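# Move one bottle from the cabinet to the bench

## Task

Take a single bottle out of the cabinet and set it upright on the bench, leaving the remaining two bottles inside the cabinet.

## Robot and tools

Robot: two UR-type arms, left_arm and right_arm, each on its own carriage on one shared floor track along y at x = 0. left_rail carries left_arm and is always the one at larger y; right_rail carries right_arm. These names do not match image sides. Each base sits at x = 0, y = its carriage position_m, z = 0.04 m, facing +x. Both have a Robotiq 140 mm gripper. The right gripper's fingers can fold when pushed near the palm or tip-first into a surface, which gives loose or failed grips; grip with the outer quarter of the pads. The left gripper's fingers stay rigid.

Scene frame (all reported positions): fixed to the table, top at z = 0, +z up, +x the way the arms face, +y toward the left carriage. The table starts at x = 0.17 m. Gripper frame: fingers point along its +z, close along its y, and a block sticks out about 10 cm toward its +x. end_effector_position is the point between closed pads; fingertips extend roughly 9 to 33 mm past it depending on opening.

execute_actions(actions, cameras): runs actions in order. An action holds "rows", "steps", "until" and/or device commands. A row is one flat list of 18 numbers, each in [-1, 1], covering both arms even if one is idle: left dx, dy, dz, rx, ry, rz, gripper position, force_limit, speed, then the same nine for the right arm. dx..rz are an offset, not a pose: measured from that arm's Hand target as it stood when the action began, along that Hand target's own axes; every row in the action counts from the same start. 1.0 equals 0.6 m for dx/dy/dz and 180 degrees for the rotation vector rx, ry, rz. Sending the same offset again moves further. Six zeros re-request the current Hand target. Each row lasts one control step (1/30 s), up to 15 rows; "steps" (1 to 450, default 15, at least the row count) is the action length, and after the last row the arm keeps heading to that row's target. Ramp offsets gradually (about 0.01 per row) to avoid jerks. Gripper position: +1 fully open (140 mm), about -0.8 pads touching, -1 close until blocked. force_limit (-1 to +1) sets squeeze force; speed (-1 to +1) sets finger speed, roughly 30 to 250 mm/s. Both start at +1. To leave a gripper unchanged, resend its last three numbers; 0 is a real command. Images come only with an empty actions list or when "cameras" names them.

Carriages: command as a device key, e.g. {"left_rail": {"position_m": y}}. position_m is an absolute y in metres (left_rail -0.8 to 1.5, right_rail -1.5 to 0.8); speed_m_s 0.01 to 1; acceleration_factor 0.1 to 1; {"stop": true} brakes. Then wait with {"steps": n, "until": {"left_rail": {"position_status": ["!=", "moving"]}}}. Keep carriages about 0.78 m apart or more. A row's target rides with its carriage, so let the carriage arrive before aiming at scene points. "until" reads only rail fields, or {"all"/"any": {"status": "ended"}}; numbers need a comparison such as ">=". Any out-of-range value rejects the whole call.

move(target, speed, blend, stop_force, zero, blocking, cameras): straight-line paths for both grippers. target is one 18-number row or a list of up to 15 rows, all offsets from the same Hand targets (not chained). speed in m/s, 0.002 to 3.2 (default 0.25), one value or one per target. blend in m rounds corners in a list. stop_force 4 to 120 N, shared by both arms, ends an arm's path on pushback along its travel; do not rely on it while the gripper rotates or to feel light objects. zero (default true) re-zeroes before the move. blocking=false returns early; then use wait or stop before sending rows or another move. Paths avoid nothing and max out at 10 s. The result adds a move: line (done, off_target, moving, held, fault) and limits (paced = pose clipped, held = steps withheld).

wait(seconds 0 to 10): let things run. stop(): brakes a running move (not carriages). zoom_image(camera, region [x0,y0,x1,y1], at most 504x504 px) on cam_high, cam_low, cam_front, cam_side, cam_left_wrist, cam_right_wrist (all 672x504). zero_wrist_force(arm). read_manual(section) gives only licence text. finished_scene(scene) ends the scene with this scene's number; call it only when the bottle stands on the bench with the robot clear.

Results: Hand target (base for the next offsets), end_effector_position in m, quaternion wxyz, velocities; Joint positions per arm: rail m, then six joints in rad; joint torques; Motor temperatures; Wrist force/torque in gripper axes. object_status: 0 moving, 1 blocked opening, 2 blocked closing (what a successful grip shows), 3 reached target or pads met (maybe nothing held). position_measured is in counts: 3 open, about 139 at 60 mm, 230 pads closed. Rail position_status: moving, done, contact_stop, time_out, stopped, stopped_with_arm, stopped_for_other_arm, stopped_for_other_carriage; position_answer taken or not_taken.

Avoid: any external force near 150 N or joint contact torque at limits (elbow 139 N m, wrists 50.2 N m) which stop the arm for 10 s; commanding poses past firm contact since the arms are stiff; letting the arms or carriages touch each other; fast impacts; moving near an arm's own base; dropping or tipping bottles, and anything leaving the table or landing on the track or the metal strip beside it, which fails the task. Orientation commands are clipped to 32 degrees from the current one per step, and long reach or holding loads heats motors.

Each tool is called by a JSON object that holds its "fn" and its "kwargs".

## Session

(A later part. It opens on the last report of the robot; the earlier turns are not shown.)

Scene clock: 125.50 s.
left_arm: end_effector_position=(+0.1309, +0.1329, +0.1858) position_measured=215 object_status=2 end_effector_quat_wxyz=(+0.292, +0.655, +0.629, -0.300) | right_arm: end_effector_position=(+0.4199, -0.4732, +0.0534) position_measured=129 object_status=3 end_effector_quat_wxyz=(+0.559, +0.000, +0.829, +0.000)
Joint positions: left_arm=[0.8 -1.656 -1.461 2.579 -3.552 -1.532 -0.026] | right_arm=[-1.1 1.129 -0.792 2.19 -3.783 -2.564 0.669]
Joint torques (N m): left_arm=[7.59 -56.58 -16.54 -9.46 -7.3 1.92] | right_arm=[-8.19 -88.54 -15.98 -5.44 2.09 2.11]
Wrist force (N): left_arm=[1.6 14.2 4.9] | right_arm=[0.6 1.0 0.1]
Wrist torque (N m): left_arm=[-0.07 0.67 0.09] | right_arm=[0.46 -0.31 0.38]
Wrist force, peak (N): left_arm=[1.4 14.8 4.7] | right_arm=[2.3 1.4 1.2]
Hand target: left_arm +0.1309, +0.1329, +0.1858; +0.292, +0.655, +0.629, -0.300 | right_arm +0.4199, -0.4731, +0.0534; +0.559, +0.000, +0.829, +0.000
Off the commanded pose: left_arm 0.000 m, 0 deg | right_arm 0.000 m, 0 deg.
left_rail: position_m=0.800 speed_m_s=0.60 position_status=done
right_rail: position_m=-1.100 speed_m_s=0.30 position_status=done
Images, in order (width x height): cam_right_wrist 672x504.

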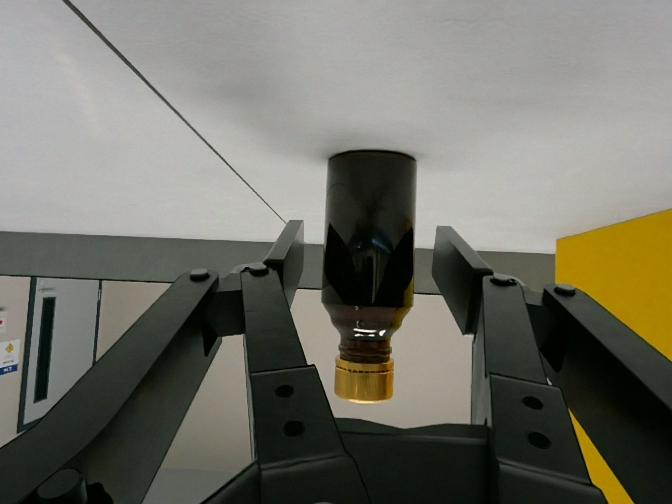

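{"fn": "move", "kwargs": {"target": [[-0.0723,0.0137,0.0861,-0.034,0,-0.0286,-1,0,-1,0,0,-0.15,0,0,0,0.0,-0.2,-1],[-0.1403,0.052,0.1672,-0.0936,0,-0.0786,-1,0,-1,0,0,-0.2,0,0,0,0.0,-0.2,-1],[-0.1993,0.1168,0.2375,-0.1489,0,-0.125,-1,0,-1,0,0,-0.22,0,0,0,0.0,-0.2,-1],[-0.2457,0.2028,0.2927,-0.2,0,-0.1679,-1,0,-1,0,0,-0.24,0,0,0,0.0,-0.2,-1]], "speed": 0.08, "blend": 0.02, "stop_force": 60, "cameras": ["cam_right_wrist","cam_left_wrist","cam_front","cam_side"]}}

Scene clock: 136.00 s.
left_arm: end_effector_position=(+0.2437, -0.1009, +0.1845) position_measured=215 object_status=2 end_effector_quat_wxyz=(+0.391, +0.350, +0.836, -0.158) | right_arm: end_effector_position=(+0.2864, -0.4732, +0.1073) position_measured=129 object_status=3 end_effector_quat_wxyz=(+0.559, +0.000, +0.829, +0.000)
Joint positions: left_arm=[0.8 -1.734 -1.162 2.06 -3.071 -0.898 -0.723] | right_arm=[-1.1 1.336 -0.969 2.271 -3.394 -2.695 1.003]
Joint torques (N m): left_arm=[7.15 -39.37 -38.9 1.94 -2.61 -0.45] | right_arm=[18.58 -85.12 -10.69 -1.05 -5.18 3.93]
Wrist force (N): left_arm=[-16.1 15.7 -20.4] | right_arm=[0.2 1.2 -0.1]
Wrist torque (N m): left_arm=[-0.35 -0.04 -0.03] | right_arm=[0.52 -0.19 0.03]
Wrist force, peak (N): left_arm=[-15.4 17.8 -20.0] | right_arm=[0.7 1.6 1.1]
Hand target: left_arm +0.2437, -0.1009, +0.1845; +0.391, +0.350, +0.836, -0.158 | right_arm +0.2864, -0.4732, +0.1073; +0.559, +0.000, +0.829, +0.000
Off the commanded pose: left_arm 0.000 m, 0 deg | right_arm 0.000 m, 0 deg.
left_rail: position_m=0.800 speed_m_s=0.60 position_status=done
right_rail: position_m=-1.100 speed_m_s=0.30 position_status=done
move: done
Images, in order (width x height): cam_front 672x504, cam_side 672x504, cam_left_wrist 672x504, cam_right_wrist 672x504.

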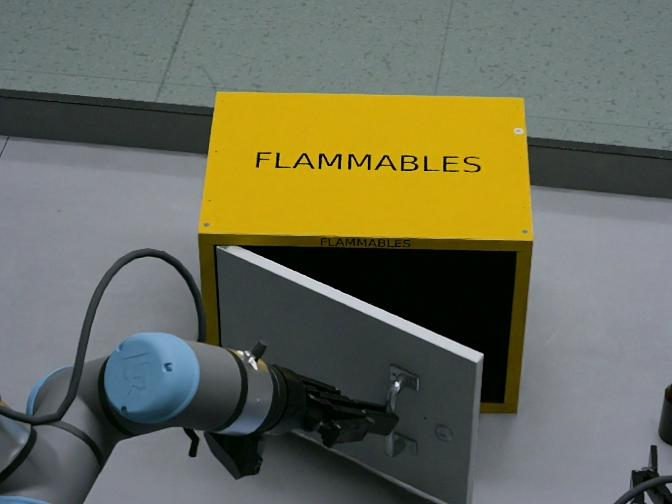

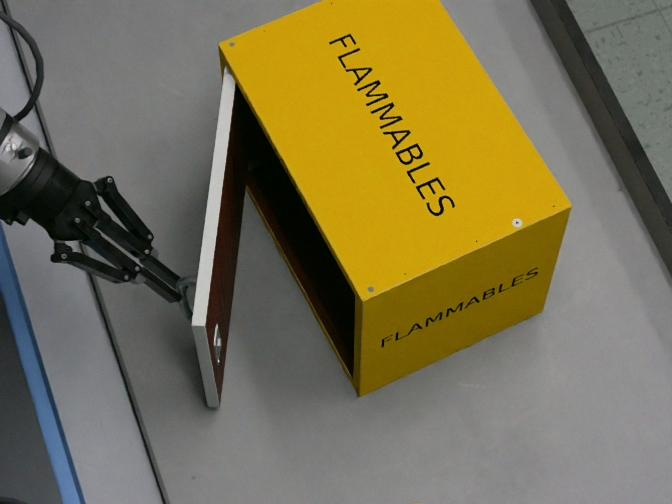

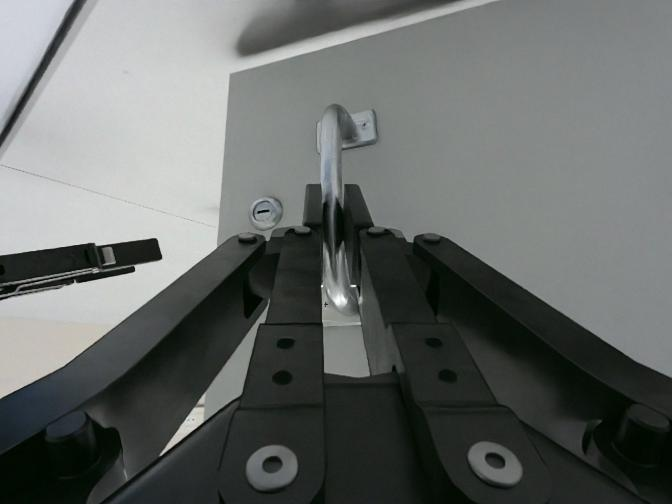

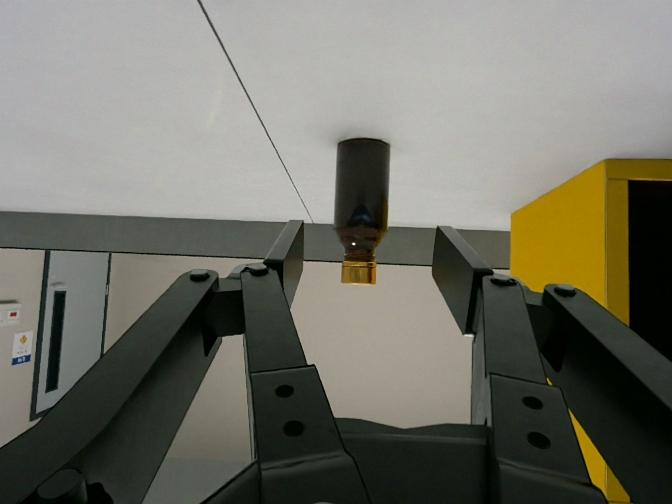

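{"fn": "move", "kwargs": {"target": [[-0.0697,0.0403,0.0787,-0.034,0,-0.0286,-1,0,-1,0,0,0,0,0,0,0.0,-0.2,-1],[-0.1105,0.0782,0.1272,-0.0638,0,-0.0536,-1,0,-1,0,0,0,0,0,0,0.0,-0.2,-1]], "speed": 0.07, "blend": 0.01, "stop_force": 50}}

{"fn": "execute_actions", "kwargs": {"actions": [{"steps":1}], "cameras": ["cam_front","cam_left_wrist"]}}

Scene clock: 140.17 s.
left_arm: end_effector_position=(+0.3482, -0.1396, +0.1864) position_measured=215 object_status=2 end_effector_quat_wxyz=(+0.409, +0.238, +0.874, -0.106) | right_arm: end_effector_position=(+0.2864, -0.4732, +0.1073) position_measured=129 object_status=3 end_effector_quat_wxyz=(+0.559, +0.000, +0.829, +0.000)
Joint positions: left_arm=[0.8 -1.636 -1.07 1.866 -2.849 -0.811 -0.909] | right_arm=[-1.1 1.336 -0.969 2.271 -3.394 -2.695 1.003]
Joint torques (N m): left_arm=[12.09 -84.55 -58.3 -6.09 5.96 -0.77] | right_arm=[17.94 -85.47 -10 -1.45 -5.28 3.5]
Wrist force (N): left_arm=[9.1 10.7 0.3] | right_arm=[0.3 0.9 0.0]
Wrist torque (N m): left_arm=[0.02 0.85 -0.10] | right_arm=[0.44 -0.23 0.04]
Wrist force, peak (N): left_arm=[-16.3 16.5 -20.9] | right_arm=[0.7 1.5 0.0]
Hand target: left_arm +0.3482, -0.1396, +0.1864; +0.409, +0.238, +0.874, -0.106 | right_arm +0.2864, -0.4732, +0.1073; +0.559, +0.000, +0.829, +0.000
Off the commanded pose: left_arm 0.000 m, 0 deg | right_arm 0.000 m, 0 deg.
left_rail: position_m=0.800 speed_m_s=0.60 position_status=done
right_rail: position_m=-1.100 speed_m_s=0.30 position_status=done
move: done

Scene clock: 140.40 s.
left_arm: end_effector_position=(+0.3482, -0.1396, +0.1864) position_measured=215 object_status=2 end_effector_quat_wxyz=(+0.409, +0.238, +0.874, -0.106) | right_arm: end_effector_position=(+0.2864, -0.4732, +0.1073) position_measured=129 object_status=3 end_effector_quat_wxyz=(+0.559, +0.000, +0.829, +0.000)
Joint positions: left_arm=[0.8 -1.636 -1.07 1.866 -2.849 -0.811 -0.909] | right_arm=[-1.1 1.336 -0.969 2.271 -3.394 -2.695 1.003]
Joint torques (N m): left_arm=[13.07 -82.23 -58.74 -5.92 6.1 -0.62] | right_arm=[21.33 -85.37 -10.23 -1.6 -5.46 4.09]
Wrist force (N): left_arm=[9.5 10.4 0.4] | right_arm=[0.1 0.9 -0.1]
Wrist torque (N m): left_arm=[-0.07 0.79 -0.09] | right_arm=[0.44 -0.18 0.03]
Wrist force, peak (N): left_arm=[9.5 11.0 1.4] | right_arm=[0.2 1.3 -0.1]
Hand target: left_arm +0.3482, -0.1396, +0.1864; +0.409, +0.238, +0.874, -0.106 | right_arm +0.2864, -0.4732, +0.1073; +0.559, +0.000, +0.829, +0.000
Tool commands: left_gripper/position=-1.0 left_gripper/force_limit=+0.0 left_gripper/speed=-1.0 right_gripper/position=+0.0 right_gripper/force_limit=-0.2 right_gripper/speed=-1.0
Off the commanded pose: left_arm 0.000 m, 0 deg | right_arm 0.000 m, 0 deg.
left_rail: position_m=0.800 speed_m_s=0.60 position_status=done
right_rail: position_m=-1.100 speed_m_s=0.30 position_status=done
Images, in order (width x height): cam_front 672x504, cam_left_wrist 672x504.

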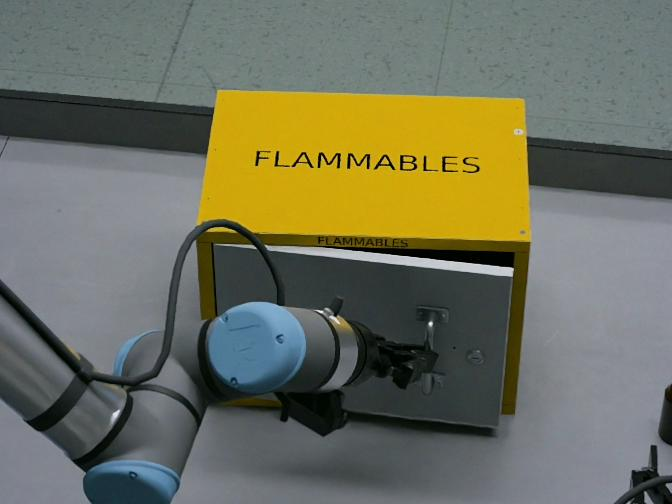

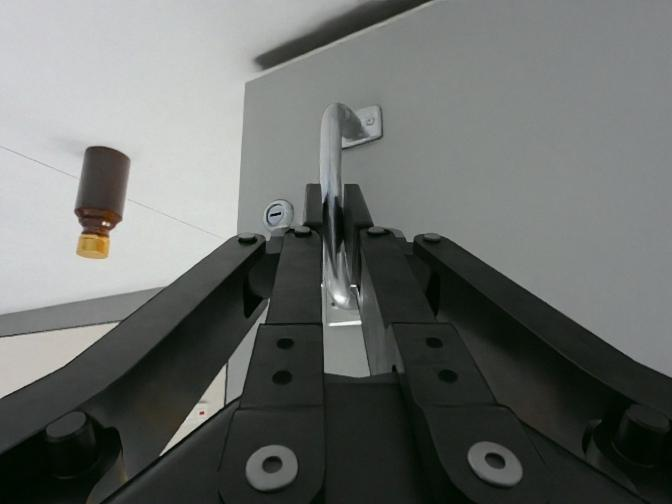

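{"fn": "move", "kwargs": {"target": [-0.0307,0.029,0.0378,0,0,0,-1,0,-1,0,0,0,0,0,0,0.0,-0.2,-1], "speed": 0.025, "stop_force": 18, "cameras": ["cam_front","cam_left_wrist","cam_side"]}}

Scene clock: 143.77 s.
left_arm: end_effector_position=(+0.3793, -0.1393, +0.1862) position_measured=215 object_status=2 end_effector_quat_wxyz=(+0.409, +0.238, +0.874, -0.106) | right_arm: end_effector_position=(+0.2864, -0.4732, +0.1073) position_measured=129 object_status=3 end_effector_quat_wxyz=(+0.559, +0.000, +0.829, +0.000)
Joint positions: left_arm=[0.8 -1.597 -1.057 1.853 -2.88 -0.829 -0.862] | right_arm=[-1.1 1.336 -0.969 2.271 -3.394 -2.695 1.003]
Joint torques (N m): left_arm=[-16.94 -106.8 -20.52 -1 6.87 -0.9] | right_arm=[22.07 -87.87 -10.26 -1.43 -5.01 4.45]
Wrist force (N): left_arm=[-2.6 -8.3 7.2] | right_arm=[0.4 1.2 -0.1]
Wrist torque (N m): left_arm=[0.69 0.49 0.13] | right_arm=[0.51 -0.25 0.03]
Wrist force, peak (N): left_arm=[8.8 -13.7 -13.4] | right_arm=[0.6 1.5 -0.2]
Hand target: left_arm +0.3793, -0.1393, +0.1862; +0.409, +0.238, +0.874, -0.106 (not the last commanded pose) | right_arm +0.2864, -0.4732, +0.1073; +0.559, +0.000, +0.829, +0.000
Off the commanded pose: left_arm 0.003 m, 0 deg | right_arm 0.000 m, 0 deg.
left_rail: position_m=0.800 speed_m_s=0.60 position_status=done
right_rail: position_m=-1.100 speed_m_s=0.30 position_status=done
move: contact (left_arm)
Images, in order (width x height): cam_front 672x504, cam_side 672x504, cam_left_wrist 672x504.

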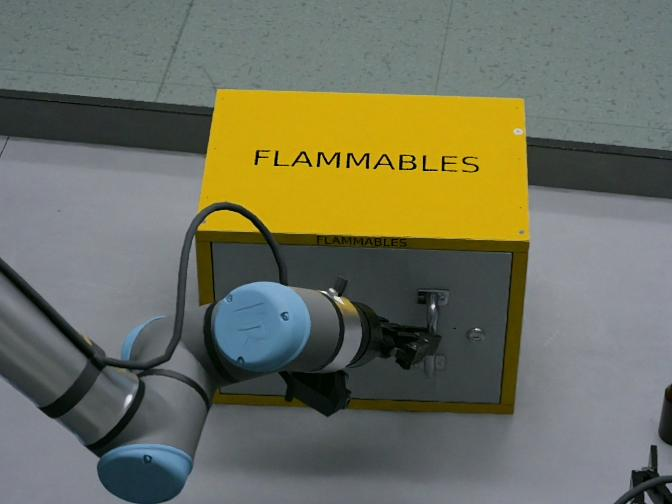

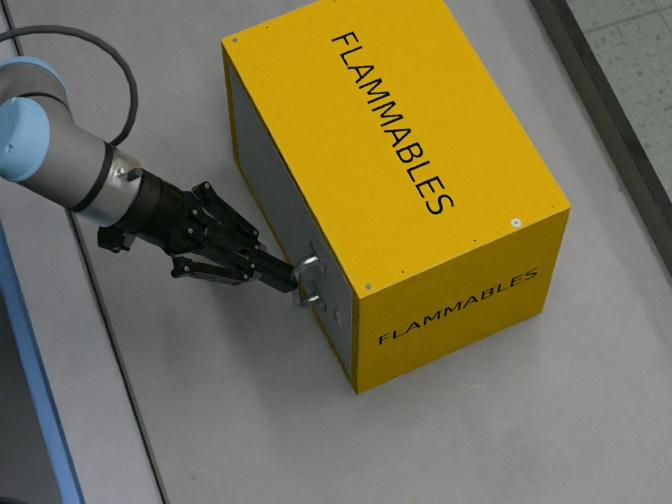

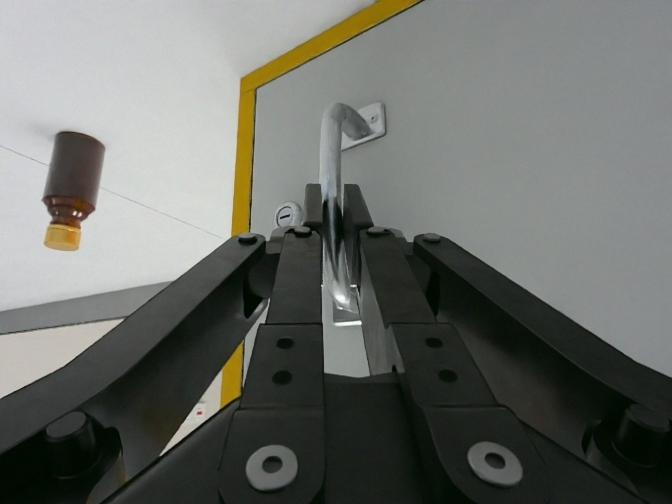

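{"fn": "execute_actions", "kwargs": {"actions": [{"rows":[[0,0,0,0,0,0,-0.285,0,-1,0,0,0,0,0,0,0.0,-0.2,-1]],"steps":45}]}}

{"fn": "move", "kwargs": {"target": [0,0,-0.2,0,0,0,-0.285,0,-1,0,0,0,0,0,0,0.0,-0.2,-1], "speed": 0.12, "cameras": ["cam_front","cam_left_wrist","cam_high"]}}

Scene clock: 145.87 s.
left_arm: end_effector_position=(+0.3793, -0.1393, +0.1862) position_measured=165 object_status=3 end_effector_quat_wxyz=(+0.409, +0.238, +0.874, -0.106) | right_arm: end_effector_position=(+0.2864, -0.4732, +0.1073) position_measured=129 object_status=3 end_effector_quat_wxyz=(+0.559, +0.000, +0.829, +0.000)
Joint positions: left_arm=[0.8 -1.597 -1.057 1.853 -2.88 -0.829 -0.862] | right_arm=[-1.1 1.336 -0.969 2.271 -3.394 -2.695 1.003]
Joint torques (N m): left_arm=[-13.07 -90.69 -47.67 -7.75 -1.46 -0.83] | right_arm=[18.95 -85.5 -10.67 -0.8 -4.94 3.97]
Wrist force (N): left_arm=[-0.1 1.1 0.0] | right_arm=[0.2 1.1 -0.1]
Wrist torque (N m): left_arm=[0.44 0.25 0.31] | right_arm=[0.48 -0.22 0.03]
Wrist force, peak (N): left_arm=[-3.3 -7.9 8.4] | right_arm=[0.4 1.4 0.0]
Hand target: left_arm +0.3793, -0.1393, +0.1862; +0.409, +0.238, +0.874, -0.106 | right_arm +0.2864, -0.4732, +0.1073; +0.559, +0.000, +0.829, +0.000
Off the commanded pose: left_arm 0.000 m, 0 deg | right_arm 0.000 m, 0 deg.
left_rail: position_m=0.800 speed_m_s=0.60 position_status=done
right_rail: position_m=-1.100 speed_m_s=0.30 position_status=done

Scene clock: 147.50 s.
left_arm: end_effector_position=(+0.2995, -0.0937, +0.2632) position_measured=165 object_status=3 end_effector_quat_wxyz=(+0.409, +0.238, +0.874, -0.106) | right_arm: end_effector_position=(+0.2864, -0.4732, +0.1073) position_measured=129 object_status=3 end_effector_quat_wxyz=(+0.559, +0.000, +0.829, +0.000)
Joint positions: left_arm=[0.8 -1.705 -1.238 1.935 -2.689 -0.781 -0.995] | right_arm=[-1.1 1.336 -0.969 2.271 -3.394 -2.695 1.003]
Joint torques (N m): left_arm=[-23.06 -90.43 -27.19 -2.31 5.25 -1.18] | right_arm=[19.08 -87.57 -10.04 -0.83 -4.9 4.61]
Wrist force (N): left_arm=[-0.7 1.1 0.7] | right_arm=[0.3 1.2 -0.1]
Wrist torque (N m): left_arm=[0.42 0.39 0.31] | right_arm=[0.50 -0.22 0.03]
Wrist force, peak (N): left_arm=[-0.6 1.5 1.8] | right_arm=[0.3 1.5 0.2]
Hand target: left_arm +0.2994, -0.0937, +0.2633; +0.409, +0.238, +0.874, -0.106 | right_arm +0.2864, -0.4732, +0.1073; +0.559, +0.000, +0.829, +0.000
Off the commanded pose: left_arm 0.000 m, 0 deg | right_arm 0.000 m, 0 deg.
left_rail: position_m=0.800 speed_m_s=0.60 position_status=done
right_rail: position_m=-1.100 speed_m_s=0.30 position_status=done
move: done
Images, in order (width x height): cam_high 672x504, cam_front 672x504, cam_left_wrist 672x504.

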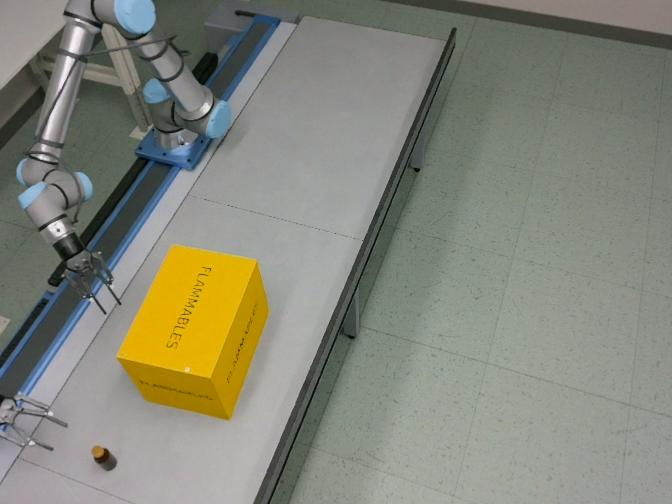

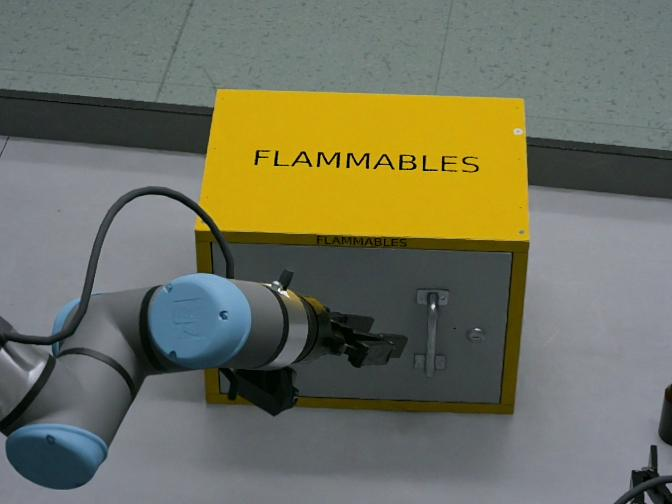

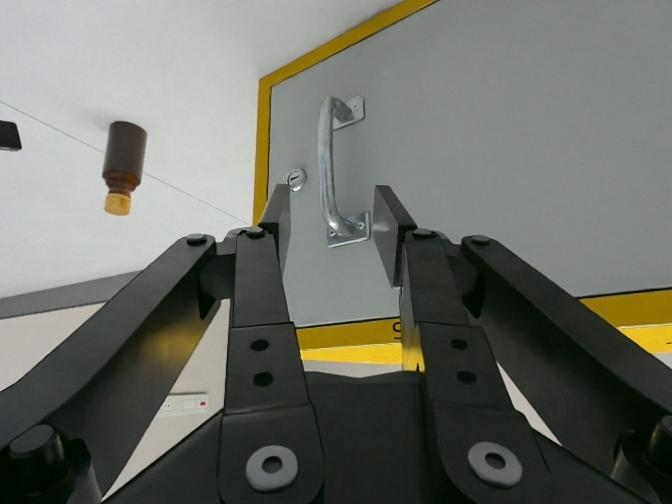

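Bottle stands on the bench, door closed, arms clear.

{"fn": "finished_scene", "kwargs": {"scene": 1}}

The scene is finished: the task was done.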